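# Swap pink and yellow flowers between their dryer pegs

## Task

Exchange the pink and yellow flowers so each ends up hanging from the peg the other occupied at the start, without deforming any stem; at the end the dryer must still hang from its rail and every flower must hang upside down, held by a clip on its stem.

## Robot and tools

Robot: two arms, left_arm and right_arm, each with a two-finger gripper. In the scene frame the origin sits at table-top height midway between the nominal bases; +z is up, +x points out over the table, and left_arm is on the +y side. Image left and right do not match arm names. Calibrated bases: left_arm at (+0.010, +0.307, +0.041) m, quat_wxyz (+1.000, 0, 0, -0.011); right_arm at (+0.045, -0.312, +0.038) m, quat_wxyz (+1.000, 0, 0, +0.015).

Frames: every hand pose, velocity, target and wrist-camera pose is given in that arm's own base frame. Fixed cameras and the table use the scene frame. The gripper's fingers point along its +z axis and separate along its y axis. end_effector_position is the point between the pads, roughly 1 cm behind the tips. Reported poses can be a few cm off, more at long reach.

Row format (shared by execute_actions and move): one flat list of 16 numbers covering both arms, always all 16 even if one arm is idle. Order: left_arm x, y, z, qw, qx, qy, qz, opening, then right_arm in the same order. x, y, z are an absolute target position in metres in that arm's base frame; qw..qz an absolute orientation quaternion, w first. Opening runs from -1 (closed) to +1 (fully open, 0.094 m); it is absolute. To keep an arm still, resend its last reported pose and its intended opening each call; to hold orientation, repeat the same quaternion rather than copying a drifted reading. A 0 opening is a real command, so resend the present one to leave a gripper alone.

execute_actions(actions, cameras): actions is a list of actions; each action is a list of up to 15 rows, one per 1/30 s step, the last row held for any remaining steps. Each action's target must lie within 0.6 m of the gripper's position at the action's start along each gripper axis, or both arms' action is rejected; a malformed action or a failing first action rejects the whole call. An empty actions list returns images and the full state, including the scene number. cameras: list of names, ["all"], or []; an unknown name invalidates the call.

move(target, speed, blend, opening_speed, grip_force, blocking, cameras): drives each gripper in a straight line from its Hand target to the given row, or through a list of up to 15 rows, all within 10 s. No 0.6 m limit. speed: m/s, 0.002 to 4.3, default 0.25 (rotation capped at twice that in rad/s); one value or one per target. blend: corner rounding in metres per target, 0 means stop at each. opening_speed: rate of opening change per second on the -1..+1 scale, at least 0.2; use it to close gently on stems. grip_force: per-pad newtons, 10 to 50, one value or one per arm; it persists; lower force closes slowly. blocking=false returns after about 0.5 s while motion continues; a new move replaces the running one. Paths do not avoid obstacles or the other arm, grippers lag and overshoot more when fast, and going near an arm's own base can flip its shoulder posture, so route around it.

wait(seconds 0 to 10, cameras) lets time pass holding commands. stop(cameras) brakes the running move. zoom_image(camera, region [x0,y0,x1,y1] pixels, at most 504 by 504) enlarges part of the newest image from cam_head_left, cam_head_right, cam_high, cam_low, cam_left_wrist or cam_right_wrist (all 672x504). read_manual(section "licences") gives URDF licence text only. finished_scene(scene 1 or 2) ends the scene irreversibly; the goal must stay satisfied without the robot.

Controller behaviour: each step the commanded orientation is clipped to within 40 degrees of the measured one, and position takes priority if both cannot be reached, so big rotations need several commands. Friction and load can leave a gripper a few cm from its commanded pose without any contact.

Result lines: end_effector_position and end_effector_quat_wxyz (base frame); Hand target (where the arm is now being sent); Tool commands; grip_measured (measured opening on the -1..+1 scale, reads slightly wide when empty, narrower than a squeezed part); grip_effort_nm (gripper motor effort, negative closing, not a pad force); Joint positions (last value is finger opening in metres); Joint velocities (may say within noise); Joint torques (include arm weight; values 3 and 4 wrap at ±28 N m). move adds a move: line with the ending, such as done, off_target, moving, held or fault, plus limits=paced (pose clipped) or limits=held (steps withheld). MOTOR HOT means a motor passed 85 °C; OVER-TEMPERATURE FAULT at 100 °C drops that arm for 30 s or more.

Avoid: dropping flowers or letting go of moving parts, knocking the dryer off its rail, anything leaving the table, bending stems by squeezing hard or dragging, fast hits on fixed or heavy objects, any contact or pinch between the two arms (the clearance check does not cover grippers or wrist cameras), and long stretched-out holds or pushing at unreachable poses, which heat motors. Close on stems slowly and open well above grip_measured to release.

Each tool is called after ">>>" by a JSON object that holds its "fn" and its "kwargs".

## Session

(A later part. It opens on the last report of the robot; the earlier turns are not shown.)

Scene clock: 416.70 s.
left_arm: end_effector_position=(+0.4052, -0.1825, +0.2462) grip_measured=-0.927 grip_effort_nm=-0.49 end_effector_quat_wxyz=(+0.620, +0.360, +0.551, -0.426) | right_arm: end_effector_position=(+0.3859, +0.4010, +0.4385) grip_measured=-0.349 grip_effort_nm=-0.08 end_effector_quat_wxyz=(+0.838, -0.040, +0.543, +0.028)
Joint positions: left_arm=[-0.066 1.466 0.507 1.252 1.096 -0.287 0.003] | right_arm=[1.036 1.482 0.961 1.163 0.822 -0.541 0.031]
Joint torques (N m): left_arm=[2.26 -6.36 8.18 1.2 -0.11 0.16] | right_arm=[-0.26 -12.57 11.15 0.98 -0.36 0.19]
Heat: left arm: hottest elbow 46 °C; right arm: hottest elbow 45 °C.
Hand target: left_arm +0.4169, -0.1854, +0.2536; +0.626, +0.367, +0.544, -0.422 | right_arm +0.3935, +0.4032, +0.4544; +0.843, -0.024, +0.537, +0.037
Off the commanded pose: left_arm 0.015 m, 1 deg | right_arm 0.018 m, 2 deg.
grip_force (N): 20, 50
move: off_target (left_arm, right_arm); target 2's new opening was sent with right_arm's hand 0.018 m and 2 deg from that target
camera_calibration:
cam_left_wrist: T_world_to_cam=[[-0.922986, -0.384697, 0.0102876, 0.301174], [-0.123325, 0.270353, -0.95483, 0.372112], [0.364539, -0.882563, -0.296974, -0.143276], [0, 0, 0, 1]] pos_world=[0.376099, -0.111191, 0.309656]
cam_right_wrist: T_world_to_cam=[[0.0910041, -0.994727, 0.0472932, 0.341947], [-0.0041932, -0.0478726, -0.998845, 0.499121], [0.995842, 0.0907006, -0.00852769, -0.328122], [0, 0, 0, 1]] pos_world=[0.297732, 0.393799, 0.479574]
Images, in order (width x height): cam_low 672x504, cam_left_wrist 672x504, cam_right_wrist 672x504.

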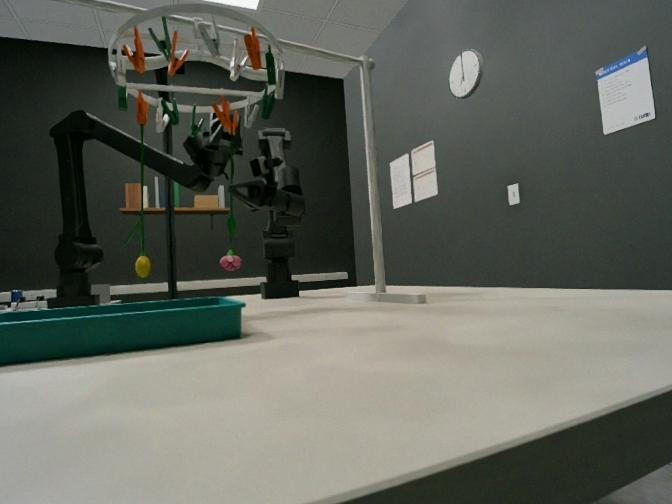

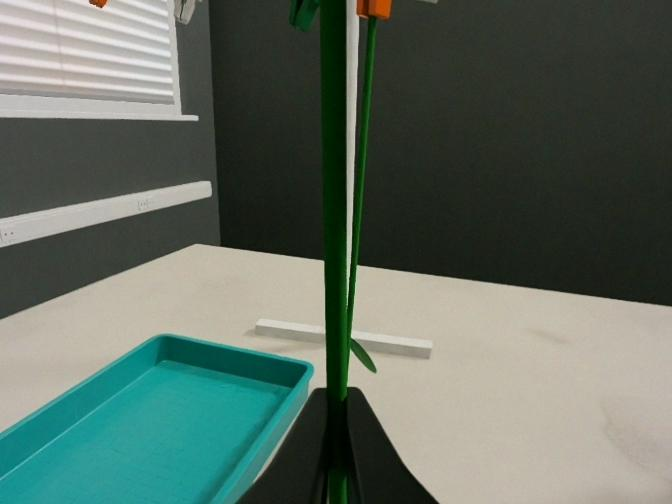

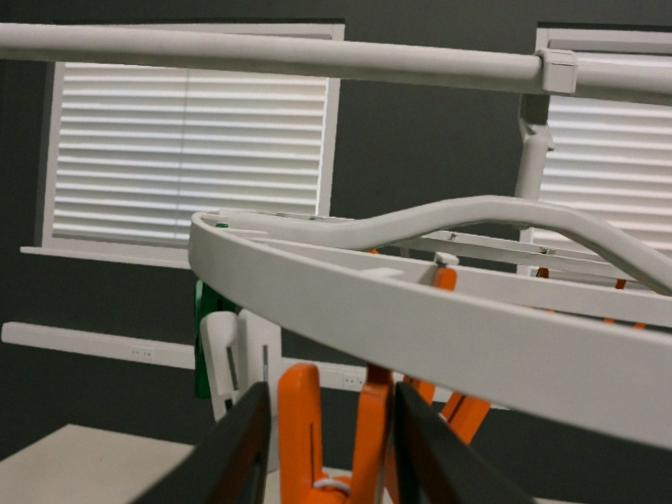

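>>> {"fn": "move", "kwargs": {"target": [0.4176, -0.1856, 0.2535, 0.6257, 0.3669, 0.5439, -0.422, -0.96, 0.3942, 0.4005, 0.4547, 0.8426, -0.0234, 0.5368, 0.0368, -0.62], "speed": 0.05, "opening_speed": 0.3, "cameras": ["cam_left_wrist", "cam_right_wrist", "cam_low"]}}

>>> {"fn": "zoom_image", "kwargs": {"camera": "cam_low", "region": [170, 80, 290, 200]}}

Scene clock: 423.27 s.
left_arm: end_effector_position=(+0.4053, -0.1825, +0.2460) grip_measured=-0.928 grip_effort_nm=-0.51 end_effector_quat_wxyz=(+0.620, +0.360, +0.552, -0.426) | right_arm: end_effector_position=(+0.3882, +0.4001, +0.4383) grip_measured=-0.619 grip_effort_nm=-0.63 end_effector_quat_wxyz=(+0.839, -0.041, +0.543, +0.027)
Joint positions: left_arm=[-0.066 1.466 0.507 1.252 1.096 -0.287 0.003] | right_arm=[1.031 1.482 0.961 1.159 0.816 -0.537 0.018]
Joint velocities: left_arm=[within noise] | right_arm=[-0.005 0.005 -0.017 -0.012 -0.037 0.007 -0.006]
Joint torques (N m): left_arm=[2.2 -6.42 8.18 1.2 -0.11 0.16] | right_arm=[-0.03 -13.39 10.62 1.09 -0.28 0.19]
Heat: left arm: hottest elbow 46 °C; right arm: hottest elbow 45 °C.
Hand target: left_arm +0.4169, -0.1854, +0.2536; +0.626, +0.367, +0.544, -0.422 | right_arm +0.3936, +0.4000, +0.4544; +0.843, -0.024, +0.537, +0.037
Off the commanded pose: left_arm 0.015 m, 1 deg | right_arm 0.017 m, 2 deg.
grip_force (N): 20, 50
move: off_target (left_arm, right_arm)
camera_calibration:
cam_left_wrist: T_world_to_cam=[[-0.922975, -0.384713, 0.0106689, 0.301143], [-0.123706, 0.270308, -0.954793, 0.372156], [0.364438, -0.88257, -0.297078, -0.143272], [0, 0, 0, 1]] pos_world=[0.376199, -0.111191, 0.309557]
cam_right_wrist: T_world_to_cam=[[0.0915001, -0.994608, 0.0488141, 0.339933], [-0.00385076, -0.0493728, -0.998773, 0.499242], [0.995798, 0.0911999, -0.00834761, -0.330603], [0, 0, 0, 1]] pos_world=[0.300032, 0.3929, 0.479276]
Images, in order (width x height): cam_low 672x504, cam_left_wrist 672x504, cam_right_wrist 672x504.

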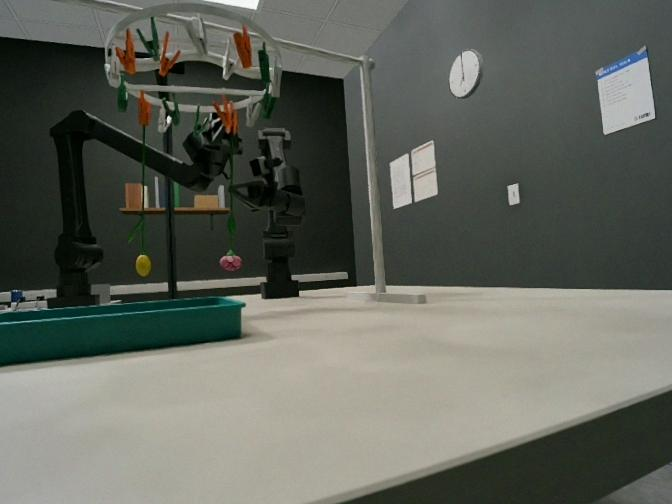

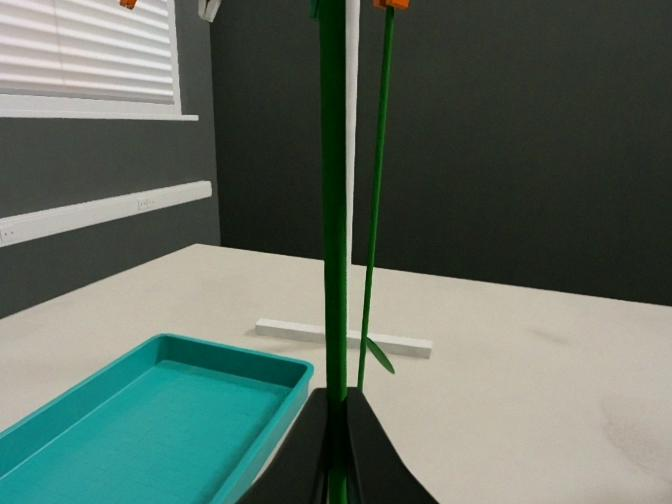

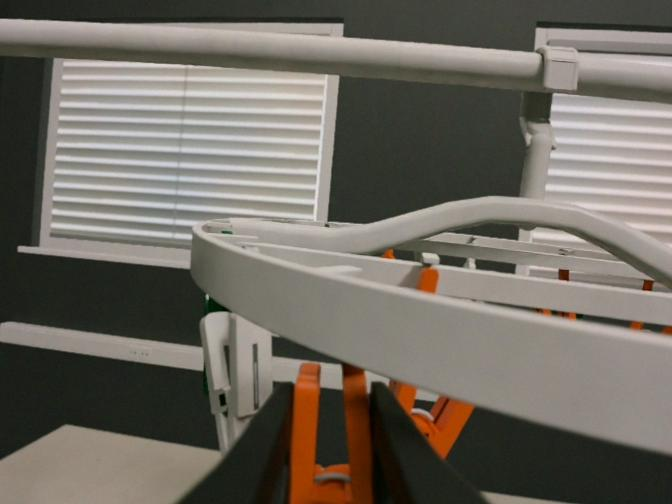

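Scaled by 4.200 from the camera's 672x504 image, which has a finer 960x720 frame.

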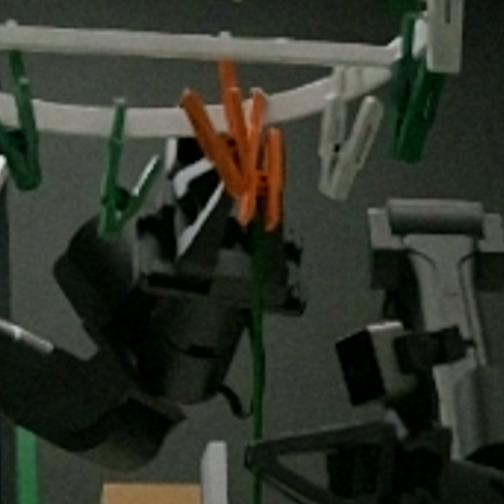

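>>> {"fn": "move", "kwargs": {"target": [0.4176, -0.1856, 0.2535, 0.6257, 0.3669, 0.5439, -0.422, -0.96, 0.3942, 0.4005, 0.4547, 0.8426, -0.0234, 0.5368, 0.0368, -0.72], "speed": 0.05, "opening_speed": 0.3, "cameras": ["cam_left_wrist", "cam_right_wrist", "cam_low", "cam_head_left"]}}

>>> {"fn": "zoom_image", "kwargs": {"camera": "cam_low", "region": [200, 85, 270, 155]}}

Scene clock: 427.17 s.
left_arm: end_effector_position=(+0.4053, -0.1825, +0.2460) grip_measured=-0.928 grip_effort_nm=-0.51 end_effector_quat_wxyz=(+0.620, +0.360, +0.552, -0.426) | right_arm: end_effector_position=(+0.3899, +0.3983, +0.4382) grip_measured=-0.689 grip_effort_nm=-0.98 end_effector_quat_wxyz=(+0.838, -0.039, +0.543, +0.026)
Joint positions: left_arm=[-0.066 1.466 0.507 1.252 1.096 -0.287 0.003] | right_arm=[1.026 1.482 0.961 1.159 0.817 -0.535 0.015]
Joint torques (N m): left_arm=[2.2 -6.36 8.18 1.21 -0.11 0.16] | right_arm=[0.26 -13.16 10.59 1.07 -0.28 0.18]
Heat: left arm: hottest elbow 46 °C; right arm: hottest elbow 44 °C.
Hand target: left_arm +0.4169, -0.1854, +0.2536; +0.626, +0.367, +0.544, -0.422 | right_arm +0.3937, +0.4000, +0.4544; +0.843, -0.024, +0.537, +0.037
Off the commanded pose: left_arm 0.015 m, 1 deg | right_arm 0.017 m, 2 deg.
grip_force (N): 20, 50
move: off_target (left_arm, right_arm)
camera_calibration:
cam_left_wrist: T_world_to_cam=[[-0.922975, -0.384713, 0.0106689, 0.301143], [-0.123706, 0.270308, -0.954793, 0.372156], [0.364438, -0.88257, -0.297078, -0.143272], [0, 0, 0, 1]] pos_world=[0.376199, -0.111191, 0.309557]
cam_right_wrist: T_world_to_cam=[[0.0872223, -0.995055, 0.0475138, 0.340471], [-0.00455821, -0.0480937, -0.998832, 0.498919], [0.996178, 0.0869039, -0.00873052, -0.330413], [0, 0, 0, 1]] pos_world=[0.301728, 0.391497, 0.479275]
Images, in order (width x height): cam_head_left 672x504, cam_low 672x504, cam_left_wrist 672x504, cam_right_wrist 672x504.

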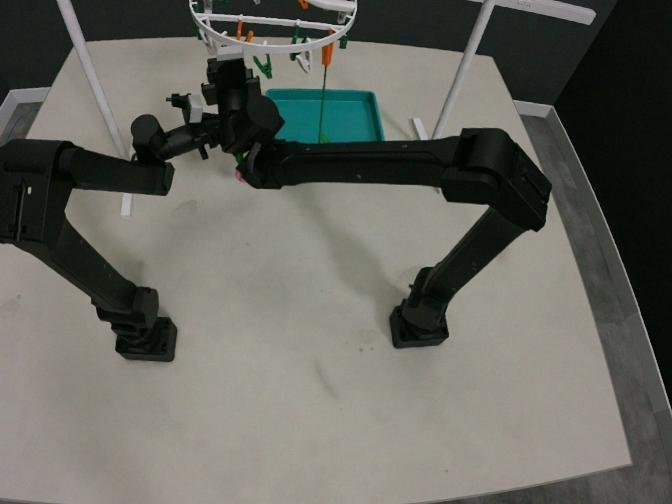

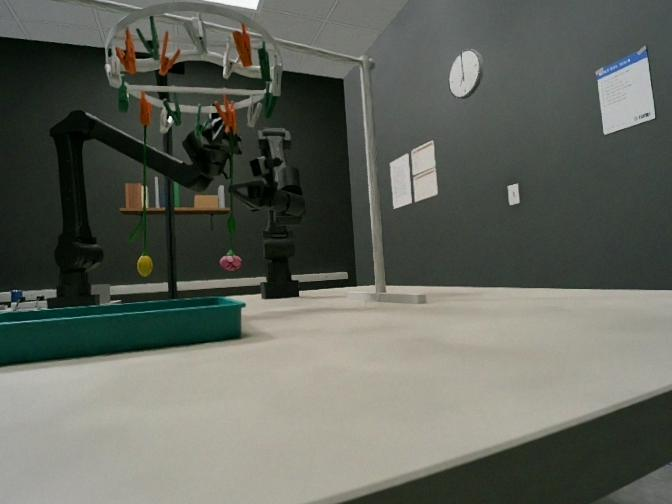

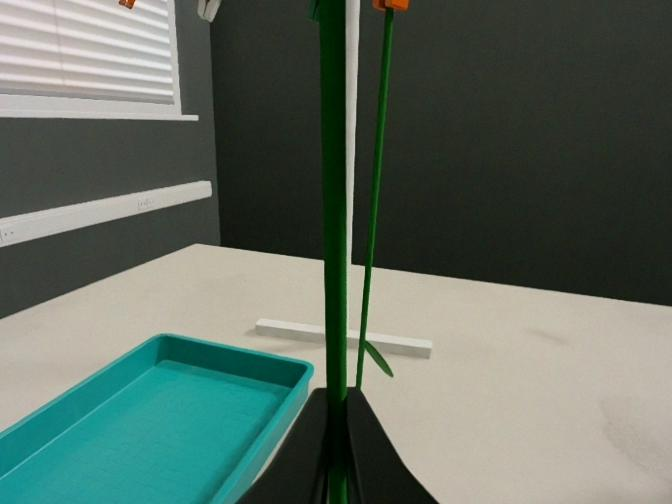

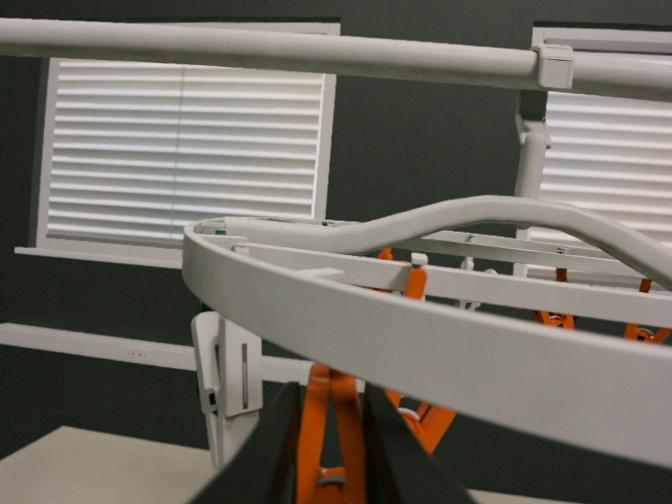

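Scaled by 7.200 from the camera's 672x504 image, which has a finer 960x720 frame.

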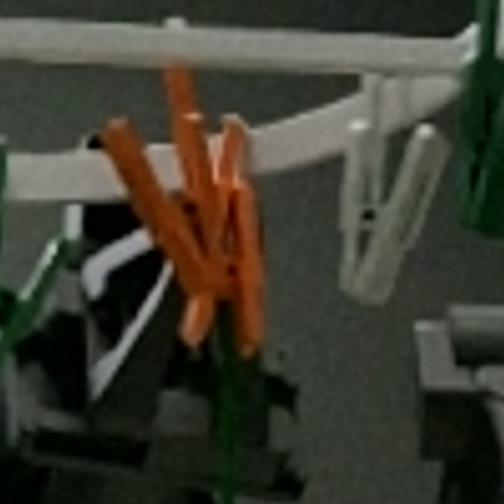

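>>> {"fn": "move", "kwargs": {"target": [0.4176, -0.1856, 0.2085, 0.6257, 0.3669, 0.5439, -0.422, -0.96, 0.3942, 0.4005, 0.4547, 0.8426, -0.0234, 0.5368, 0.0368, -0.72], "speed": 0.1, "cameras": ["cam_left_wrist", "cam_right_wrist", "cam_low"]}}

>>> {"fn": "zoom_image", "kwargs": {"camera": "cam_low", "region": [170, 85, 310, 285]}}

Scene clock: 431.40 s.
left_arm: end_effector_position=(+0.4134, -0.1831, +0.2069) grip_measured=-0.928 grip_effort_nm=-0.51 end_effector_quat_wxyz=(+0.622, +0.363, +0.551, -0.423) | right_arm: end_effector_position=(+0.3899, +0.3983, +0.4382) grip_measured=-0.691 grip_effort_nm=-1.03 end_effector_quat_wxyz=(+0.838, -0.039, +0.543, +0.026)
Joint positions: left_arm=[-0.066 1.618 0.507 1.398 1.096 -0.273 0.003] | right_arm=[1.026 1.482 0.961 1.159 0.817 -0.535 0.014]
Joint torques (N m): left_arm=[2.2 -7.36 5.48 2.22 -0.11 0.03] | right_arm=[0.26 -13.22 10.63 1.07 -0.28 0.18]
Heat: left arm: hottest elbow 45 °C; right arm: hottest elbow 44 °C.
Hand target: left_arm +0.4174, -0.1856, +0.2085; +0.625, +0.367, +0.544, -0.422 | right_arm +0.3937, +0.4000, +0.4544; +0.843, -0.024, +0.537, +0.037
Off the commanded pose: left_arm 0.005 m, 1 deg | right_arm 0.017 m, 2 deg.
grip_force (N): 20, 50
move: off_target (right_arm)
camera_calibration:
cam_left_wrist: T_world_to_cam=[[-0.922325, -0.386408, 0.00219204, 0.310042], [-0.117659, 0.27543, -0.954094, 0.334287], [0.368066, -0.880243, -0.2995, -0.158959], [0, 0, 0, 1]] pos_world=[0.383798, -0.112192, 0.270653]
cam_right_wrist: T_world_to_cam=[[0.0874187, -0.995053, 0.0472058, 0.340459], [-0.00457135, -0.0477874, -0.998847, 0.498805], [0.996161, 0.0871021, -0.00872625, -0.330479], [0, 0, 0, 1]] pos_world=[0.301728, 0.391397, 0.479274]
Images, in order (width x height): cam_low 672x504, cam_left_wrist 672x504, cam_right_wrist 672x504.

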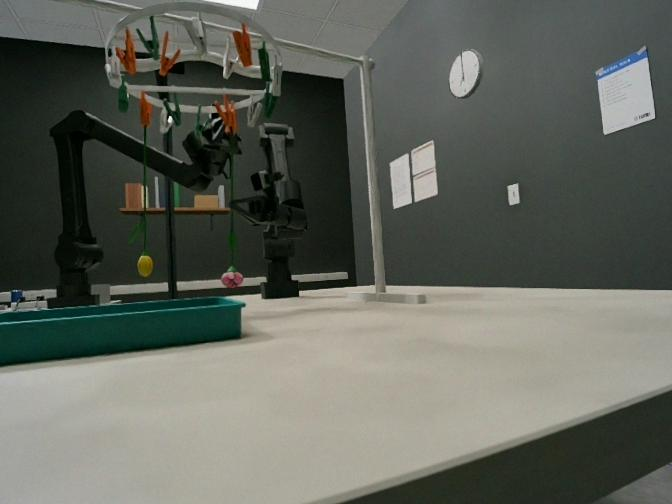

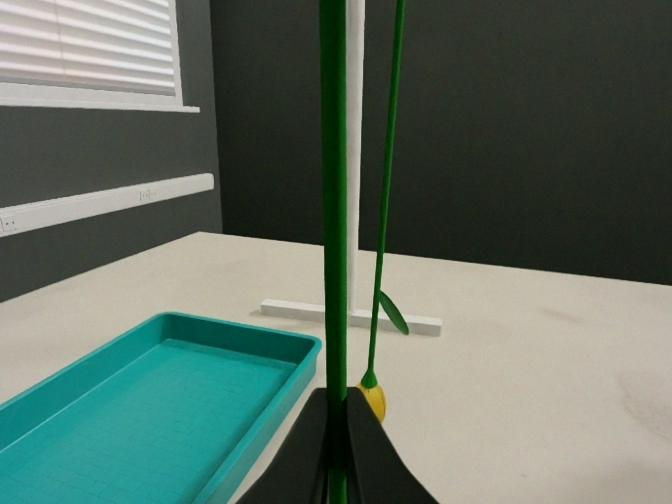

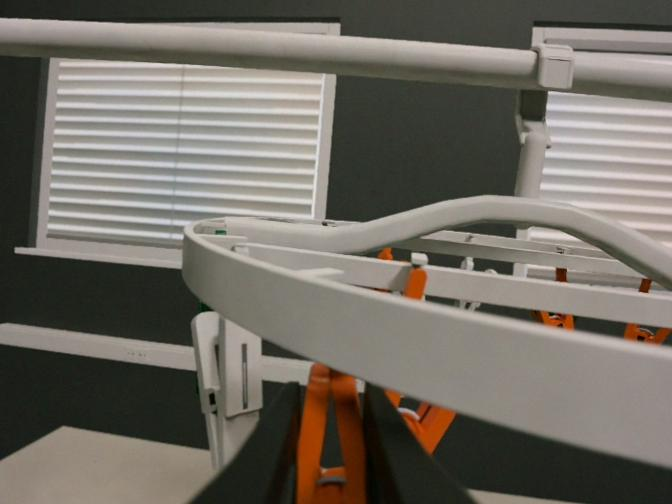

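Scaled by 2.520 from the camera's 672x504 image, which has a finer 960x720 frame.

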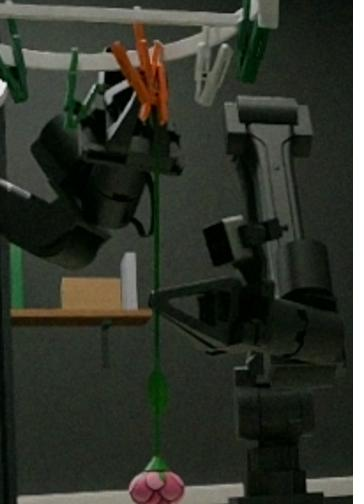

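>>> {"fn": "zoom_image", "kwargs": {"camera": "cam_low", "region": [200, 90, 270, 160]}}

Scaled by 7.200 from the camera's 672x504 image, which has a finer 960x720 frame.

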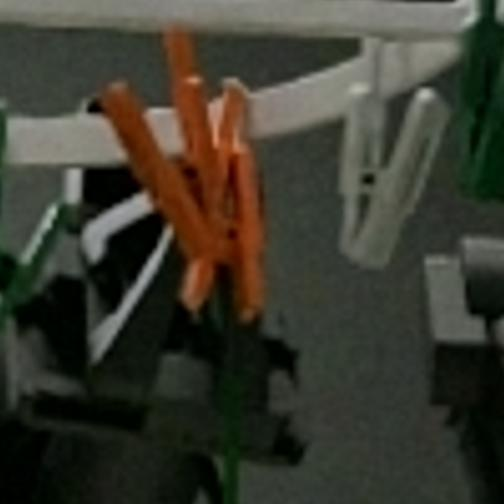

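>>> {"fn": "move", "kwargs": {"target": [[0.4176, -0.1856, 0.2035, 0.6257, 0.3669, 0.5439, -0.422, -0.96, 0.3942, 0.4005, 0.4547, 0.8426, -0.0234, 0.5368, 0.0368, 0.1], [0.4176, -0.1856, 0.2035, 0.6257, 0.3669, 0.5439, -0.422, -0.96, 0.285, 0.391, 0.4547, 0.8426, -0.0234, 0.5368, 0.0368, 0.1]], "speed": 0.12, "opening_speed": 0.6, "cameras": ["all"]}}

Scene clock: 442.33 s.
left_arm: end_effector_position=(+0.4139, -0.1831, +0.2024) grip_measured=-0.928 grip_effort_nm=-0.51 end_effector_quat_wxyz=(+0.622, +0.363, +0.550, -0.422) | right_arm: end_effector_position=(+0.2891, +0.3917, +0.4584) grip_measured=+0.099 grip_effort_nm=0.08 end_effector_quat_wxyz=(+0.843, -0.018, +0.537, +0.041)
Joint positions: left_arm=[-0.066 1.636 0.507 1.419 1.096 -0.273 0.003] | right_arm=[1.237 1.386 0.876 1.368 0.977 -0.749 0.052]
Joint torques (N m): left_arm=[2.2 -7.3 5.23 2.33 -0.12 0.03] | right_arm=[1.2 -10.93 6.65 1.42 -0.34 -0.13]
Heat: left arm: hottest elbow 44 °C; right arm: hottest elbow 44 °C.
Hand target: left_arm +0.4174, -0.1856, +0.2035; +0.626, +0.367, +0.544, -0.422 | right_arm +0.2852, +0.3910, +0.4546; +0.842, -0.024, +0.537, +0.037
Off the commanded pose: left_arm 0.005 m, 1 deg | right_arm 0.006 m, 1 deg.
grip_force (N): 20, 50
move: done
camera_calibration:
cam_left_wrist: T_world_to_cam=[[-0.922315, -0.386439, 0.0003916, 0.310893], [-0.115772, 0.275347, -0.954348, 0.329276], [0.36869, -0.880255, -0.298696, -0.16094], [0, 0, 0, 1]] pos_world=[0.384199, -0.112192, 0.26605]
cam_right_wrist: T_world_to_cam=[[0.0895192, -0.995979, -0.00354424, 0.364765], [0.00839773, 0.00431319, -0.999955, 0.494571], [0.99595, 0.0894854, 0.00875008, -0.238198], [0, 0, 0, 1]] pos_world=[0.200426, 0.38248, 0.497926]

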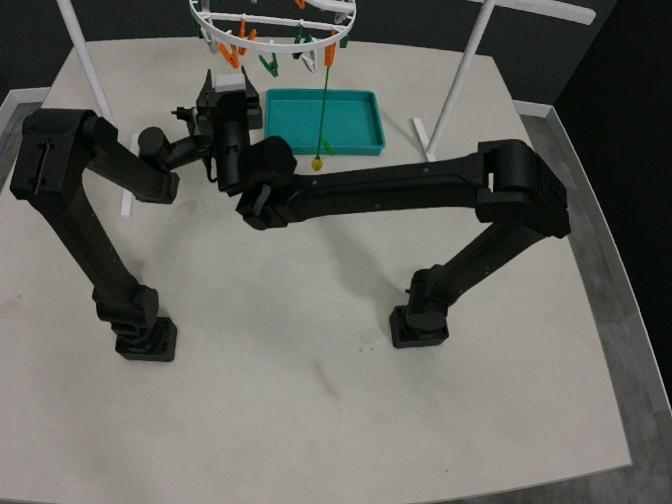

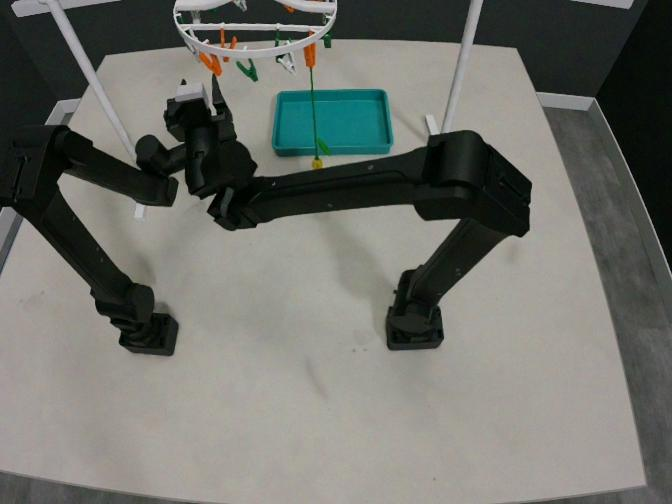

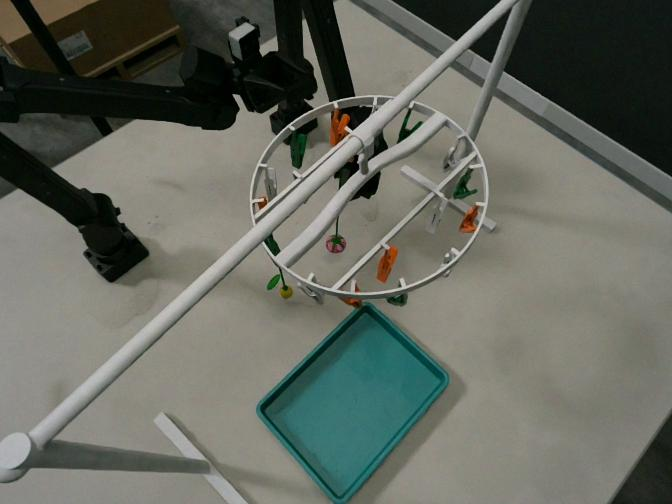

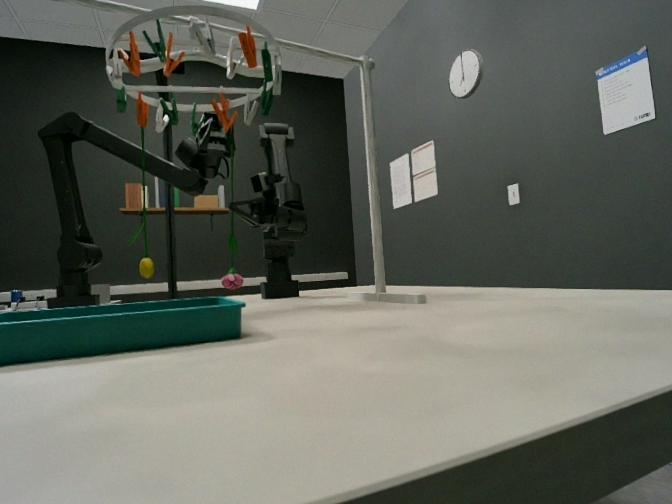

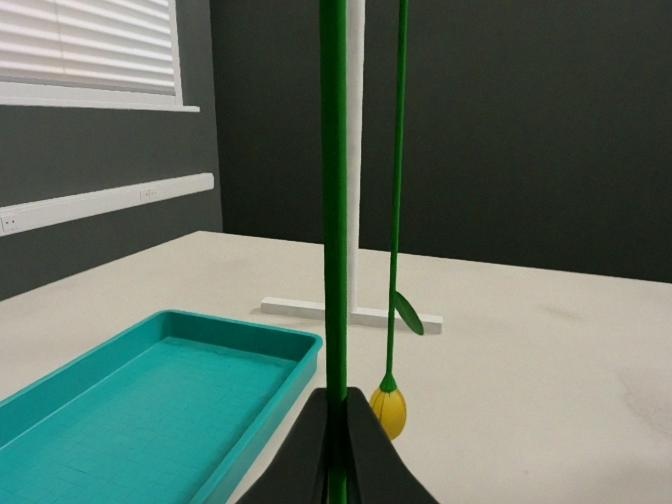

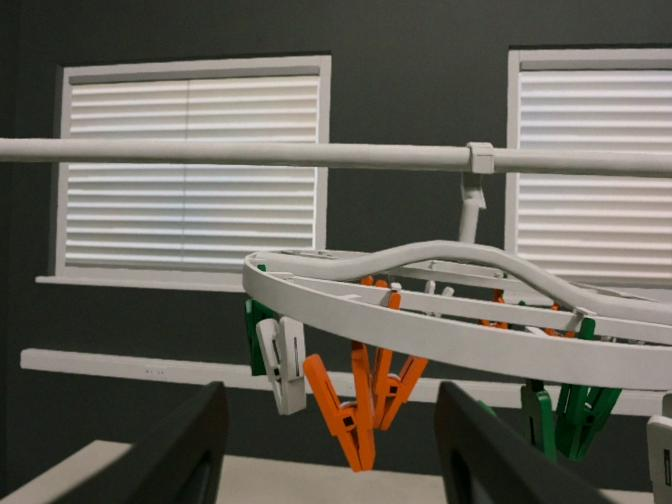

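>>> {"fn": "move", "kwargs": {"target": [0.4176, -0.1856, 0.2035, 0.6257, 0.3669, 0.5439, -0.422, -0.96, 0.2655, 0.2897, 0.4285, 0.8371, -0.0655, 0.5333, 0.1028, 0.45], "speed": 0.2, "cameras": ["cam_right_wrist", "cam_low", "cam_left_wrist"]}}

>>> {"fn": "zoom_image", "kwargs": {"camera": "cam_right_wrist", "region": [220, 240, 480, 435]}}

Scene clock: 460.80 s.
left_arm: end_effector_position=(+0.4139, -0.1831, +0.2024) grip_measured=-0.928 grip_effort_nm=-0.51 end_effector_quat_wxyz=(+0.622, +0.363, +0.550, -0.422) | right_arm: end_effector_position=(+0.2634, +0.2938, +0.4335) grip_measured=+0.449 grip_effort_nm=0.08 end_effector_quat_wxyz=(+0.839, -0.067, +0.530, +0.102)
Joint positions: left_arm=[-0.066 1.636 0.507 1.419 1.096 -0.273 0.003] | right_arm=[1.162 1.017 0.541 1.139 0.798 -0.514 0.068]
Joint torques (N m): left_arm=[2.2 -7.36 5.26 2.35 -0.12 0.03] | right_arm=[-0.15 -4.66 7.1 0.99 -0.37 0.2]
Heat: left arm: hottest elbow 43 °C; right arm: hottest elbow 42 °C.
Hand target: left_arm +0.4174, -0.1856, +0.2035; +0.626, +0.367, +0.544, -0.422 | right_arm +0.2654, +0.2897, +0.4286; +0.837, -0.065, +0.533, +0.103
Off the commanded pose: left_arm 0.005 m, 1 deg | right_arm 0.007 m, 1 deg.
grip_force (N): 20, 50
move: done
camera_calibration:
cam_left_wrist: T_world_to_cam=[[-0.922315, -0.386439, 0.0003916, 0.310893], [-0.115772, 0.275347, -0.954348, 0.329276], [0.36869, -0.880255, -0.298696, -0.16094], [0, 0, 0, 1]] pos_world=[0.384199, -0.112192, 0.26605]
cam_right_wrist: T_world_to_cam=[[0.243785, -0.969726, 0.014186, 0.213492], [0.0187987, -0.00989967, -0.999774, 0.471709], [0.969647, 0.243996, 0.0158161, -0.245143], [0, 0, 0, 1]] pos_world=[0.176788, 0.271512, 0.472451]
Images, in order (width x height): cam_low 672x504, cam_left_wrist 672x504, cam_right_wrist 672x504.

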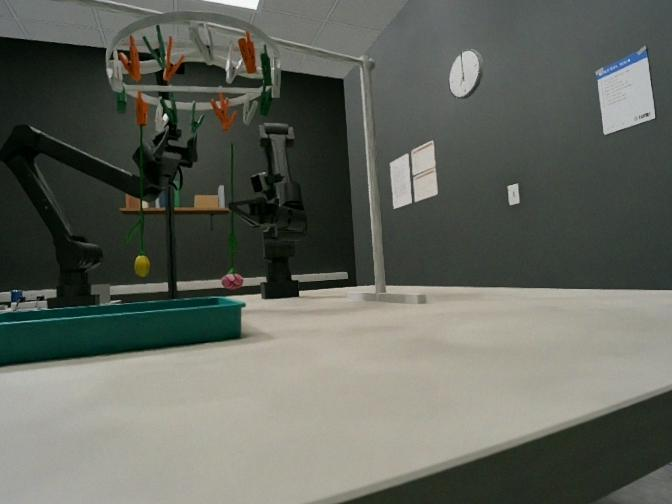

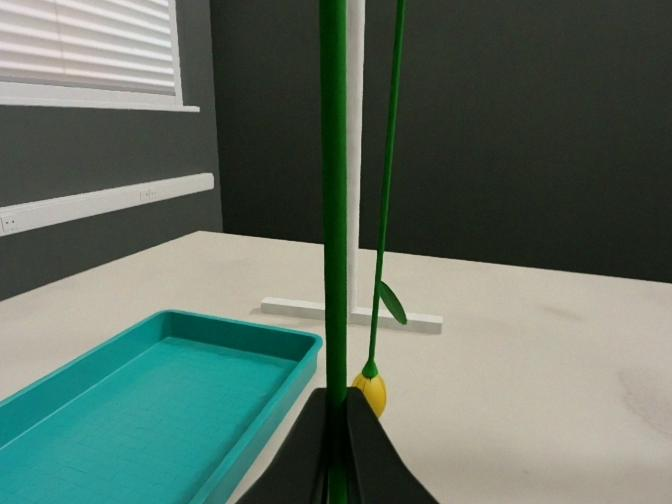

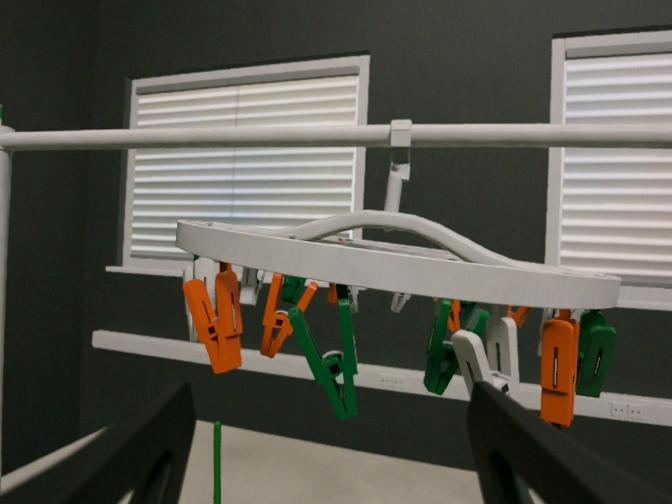

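Scaled by 1.938 from the camera's 672x504 image, which has a finer 960x720 frame.

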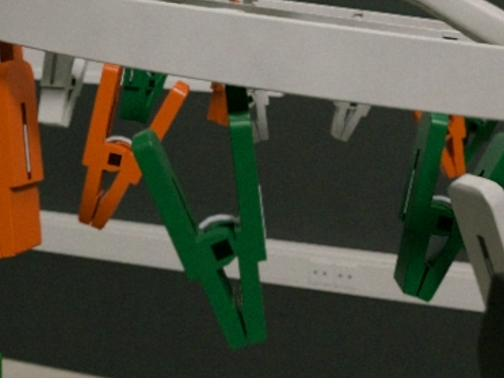

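>>> {"fn": "move", "kwargs": {"target": [0.395, -0.2695, 0.2035, 0.6257, 0.3669, 0.5439, -0.422, -0.96, 0.337, 0.318, 0.442, 0.8423, -0.0281, 0.5366, 0.0441, 0.2], "speed": 0.15, "cameras": ["all"]}}

>>> {"fn": "zoom_image", "kwargs": {"camera": "cam_right_wrist", "region": [240, 280, 460, 504]}}

>>> {"fn": "zoom_image", "kwargs": {"camera": "cam_low", "region": [150, 80, 290, 180]}}

>>> {"fn": "zoom_image", "kwargs": {"camera": "cam_high", "region": [250, 90, 410, 260]}}

Scene clock: 502.97 s.
left_arm: end_effector_position=(+0.3963, -0.2670, +0.1960) grip_measured=-0.928 grip_effort_nm=-0.51 end_effector_quat_wxyz=(+0.620, +0.362, +0.551, -0.425) | right_arm: end_effector_position=(+0.3292, +0.3146, +0.4198) grip_measured=+0.201 grip_effort_nm=-0.08 end_effector_quat_wxyz=(+0.834, -0.049, +0.548, +0.038)
Joint positions: left_arm=[-0.313 1.633 0.5 1.335 0.859 -0.174 0.003] | right_arm=[1.044 1.214 0.662 1.163 0.811 -0.513 0.056]
Joint torques (N m): left_arm=[2.08 -9.88 4.57 1.4 -0.16 0.16] | right_arm=[-0.15 -6.24 11.69 1.92 -0.2 0.02]
Heat: left arm: hottest elbow 41 °C; right arm: hottest elbow 38 °C.
Hand target: left_arm +0.3949, -0.2695, +0.2035; +0.626, +0.367, +0.544, -0.422 | right_arm +0.3360, +0.3171, +0.4414; +0.842, -0.028, +0.537, +0.044
Off the commanded pose: left_arm 0.008 m, 1 deg | right_arm 0.024 m, 3 deg.
grip_force (N): 20, 50
move: off_target (right_arm)
camera_calibration:
cam_left_wrist: T_world_to_cam=[[-0.923634, -0.383212, 0.00698002, 0.262228], [-0.120379, 0.272758, -0.954522, 0.34544], [0.36388, -0.882469, -0.298059, -0.228965], [0, 0, 0, 1]] pos_world=[0.367102, -0.195787, 0.259655]
cam_right_wrist: T_world_to_cam=[[0.119456, -0.991537, 0.0508354, 0.250269], [-0.0158664, -0.053102, -0.998463, 0.481404], [0.992713, 0.118466, -0.0220755, -0.265964], [0, 0, 0, 1]] pos_world=[0.241767, 0.305222, 0.46207]

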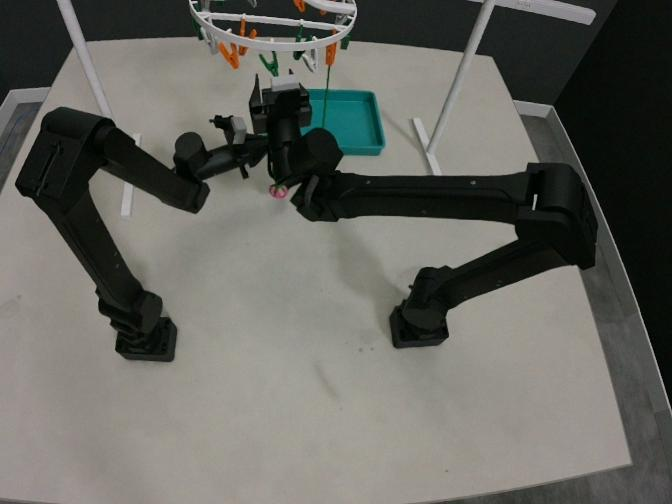

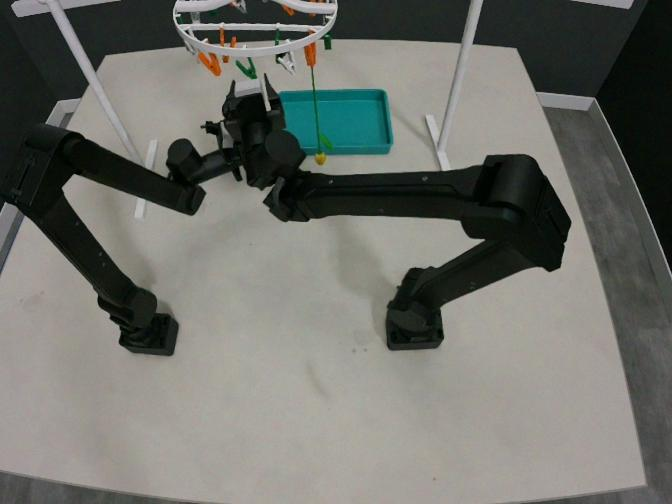

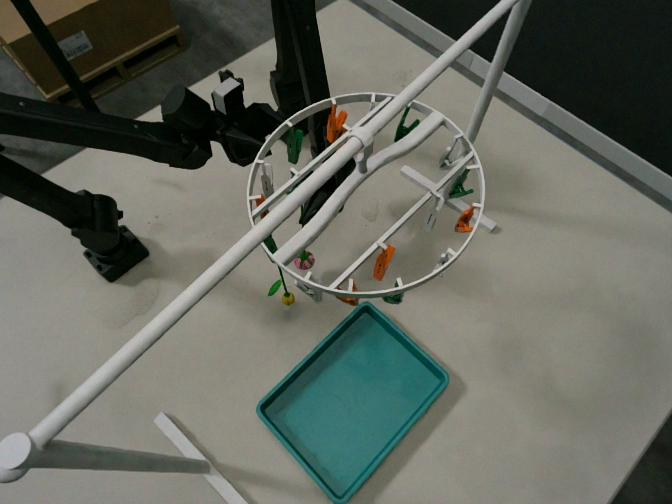

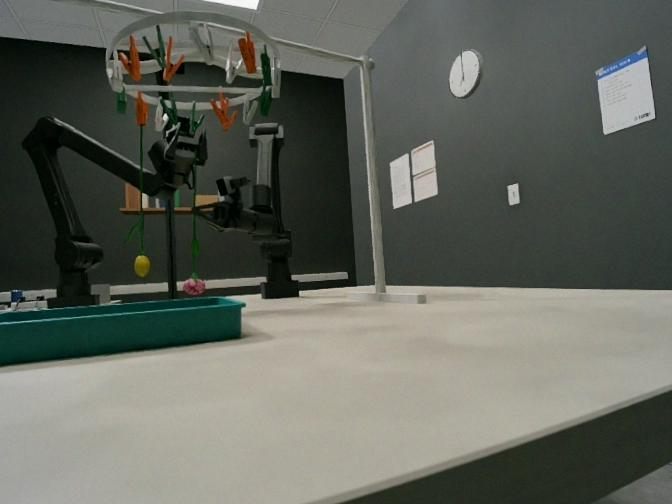

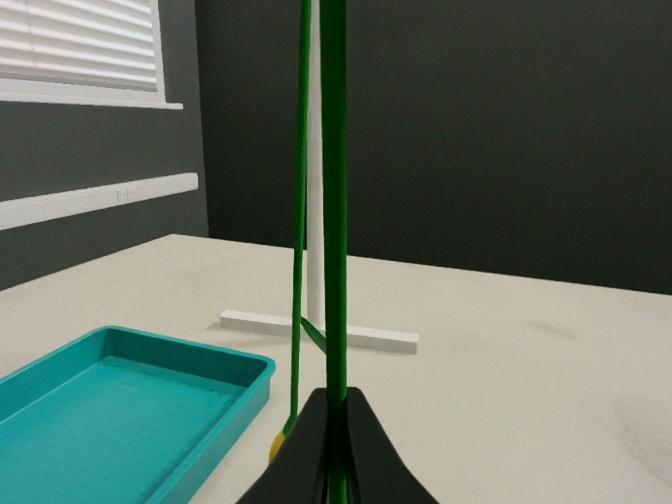

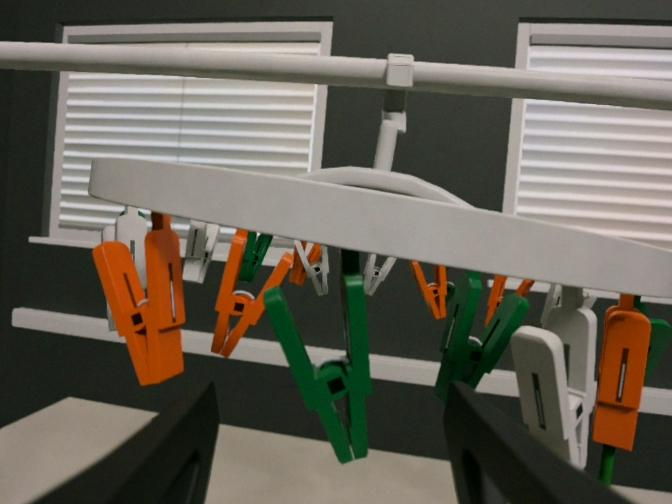

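Scaled by 2.250 from the camera's 672x504 image, which has a finer 960x720 frame.

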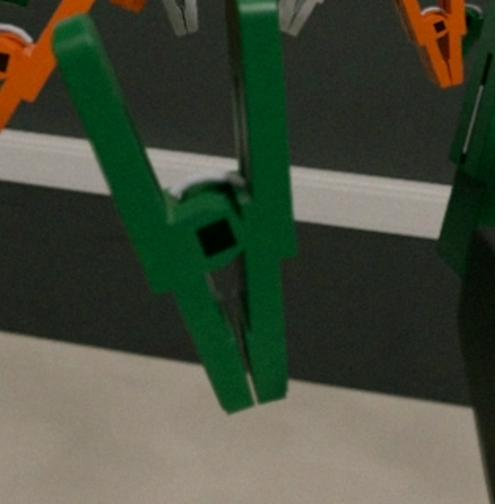

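Scaled by 3.600 from the camera's 672x504 image, which has a finer 960x720 frame.

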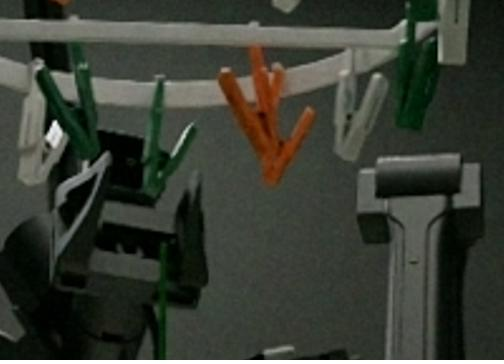

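Scaled by 2.965 from the camera's 672x504 image, which has a finer 960x720 frame.

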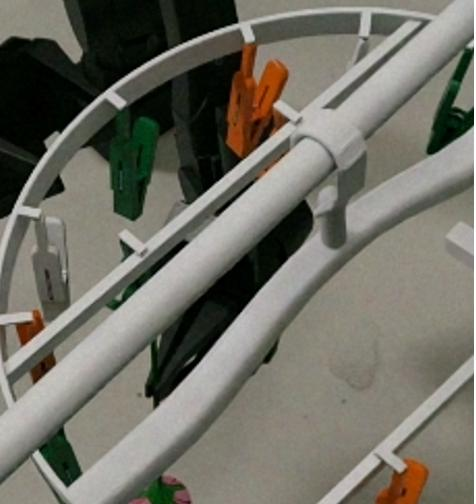

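>>> {"fn": "move", "kwargs": {"target": [0.395, -0.2695, 0.2035, 0.6257, 0.3669, 0.5439, -0.422, -0.96, 0.385, 0.3245, 0.4515, 0.8423, -0.0281, 0.5366, 0.0441, 0.2], "speed": 0.1, "cameras": ["cam_right_wrist", "cam_low"]}}

>>> {"fn": "zoom_image", "kwargs": {"camera": "cam_right_wrist", "region": [240, 324, 460, 504]}}

>>> {"fn": "zoom_image", "kwargs": {"camera": "cam_low", "region": [160, 90, 240, 160]}}

Scene clock: 520.30 s.
left_arm: end_effector_position=(+0.3963, -0.2670, +0.1960) grip_measured=-0.928 grip_effort_nm=-0.51 end_effector_quat_wxyz=(+0.621, +0.362, +0.551, -0.425) | right_arm: end_effector_position=(+0.3757, +0.3193, +0.4315) grip_measured=+0.201 grip_effort_nm=-0.08 end_effector_quat_wxyz=(+0.837, -0.045, +0.545, +0.034)
Joint positions: left_arm=[-0.313 1.633 0.5 1.335 0.859 -0.174 0.003] | right_arm=[0.944 1.278 0.753 1.098 0.734 -0.451 0.056]
Joint torques (N m): left_arm=[2.08 -9.93 4.57 1.39 -0.15 0.18] | right_arm=[-0.32 -7.77 11.92 1.14 -0.32 0.2]
Heat: left arm: hottest elbow 41 °C; right arm: hottest elbow 43 °C.
Hand target: left_arm +0.3949, -0.2695, +0.2035; +0.626, +0.367, +0.544, -0.422 | right_arm +0.3839, +0.3236, +0.4510; +0.842, -0.028, +0.536, +0.044
Off the commanded pose: left_arm 0.008 m, 1 deg | right_arm 0.023 m, 3 deg.
grip_force (N): 20, 50
move: off_target (right_arm)
camera_calibration:
cam_right_wrist: T_world_to_cam=[[0.106938, -0.993035, 0.0494565, 0.254474], [-0.00830068, -0.0506317, -0.998683, 0.490477], [0.994231, 0.106386, -0.0136573, -0.312797], [0, 0, 0, 1]] pos_world=[0.287851, 0.310812, 0.472974]
Images, in order (width x height): cam_low 672x504, cam_right_wrist 672x504.

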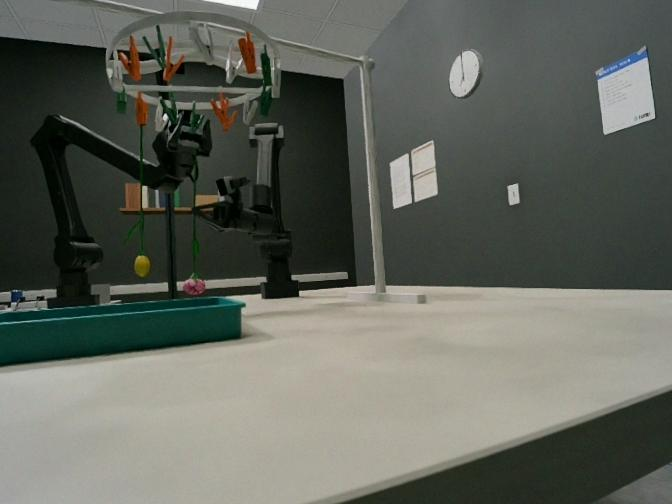

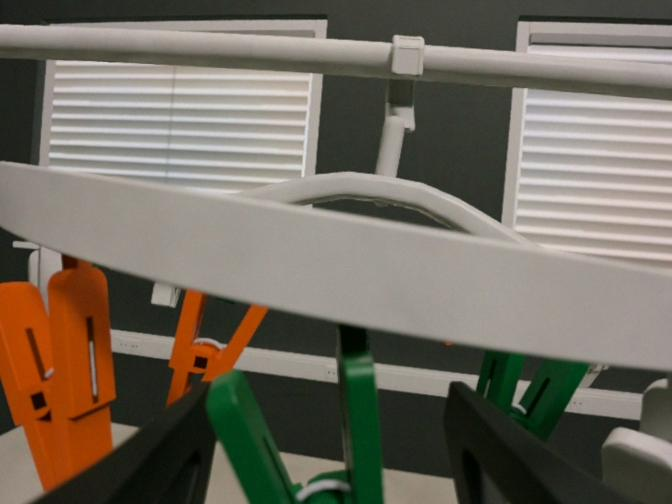

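Scaled by 2.291 from the camera's 672x504 image, which has a finer 960x720 frame.

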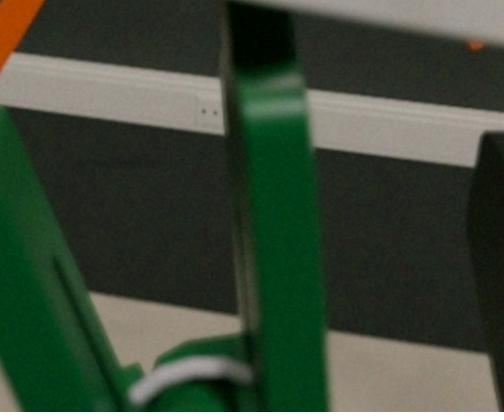

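Scaled by 6.300 from the camera's 672x504 image, which has a finer 960x720 frame.

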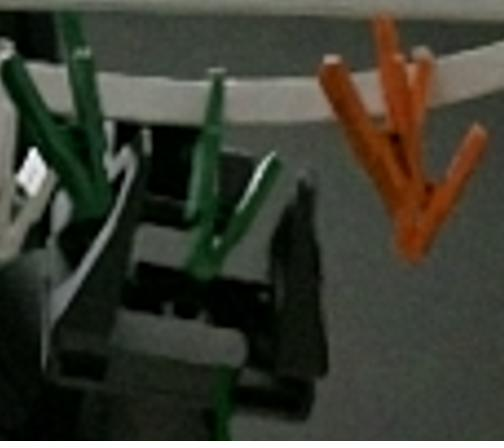

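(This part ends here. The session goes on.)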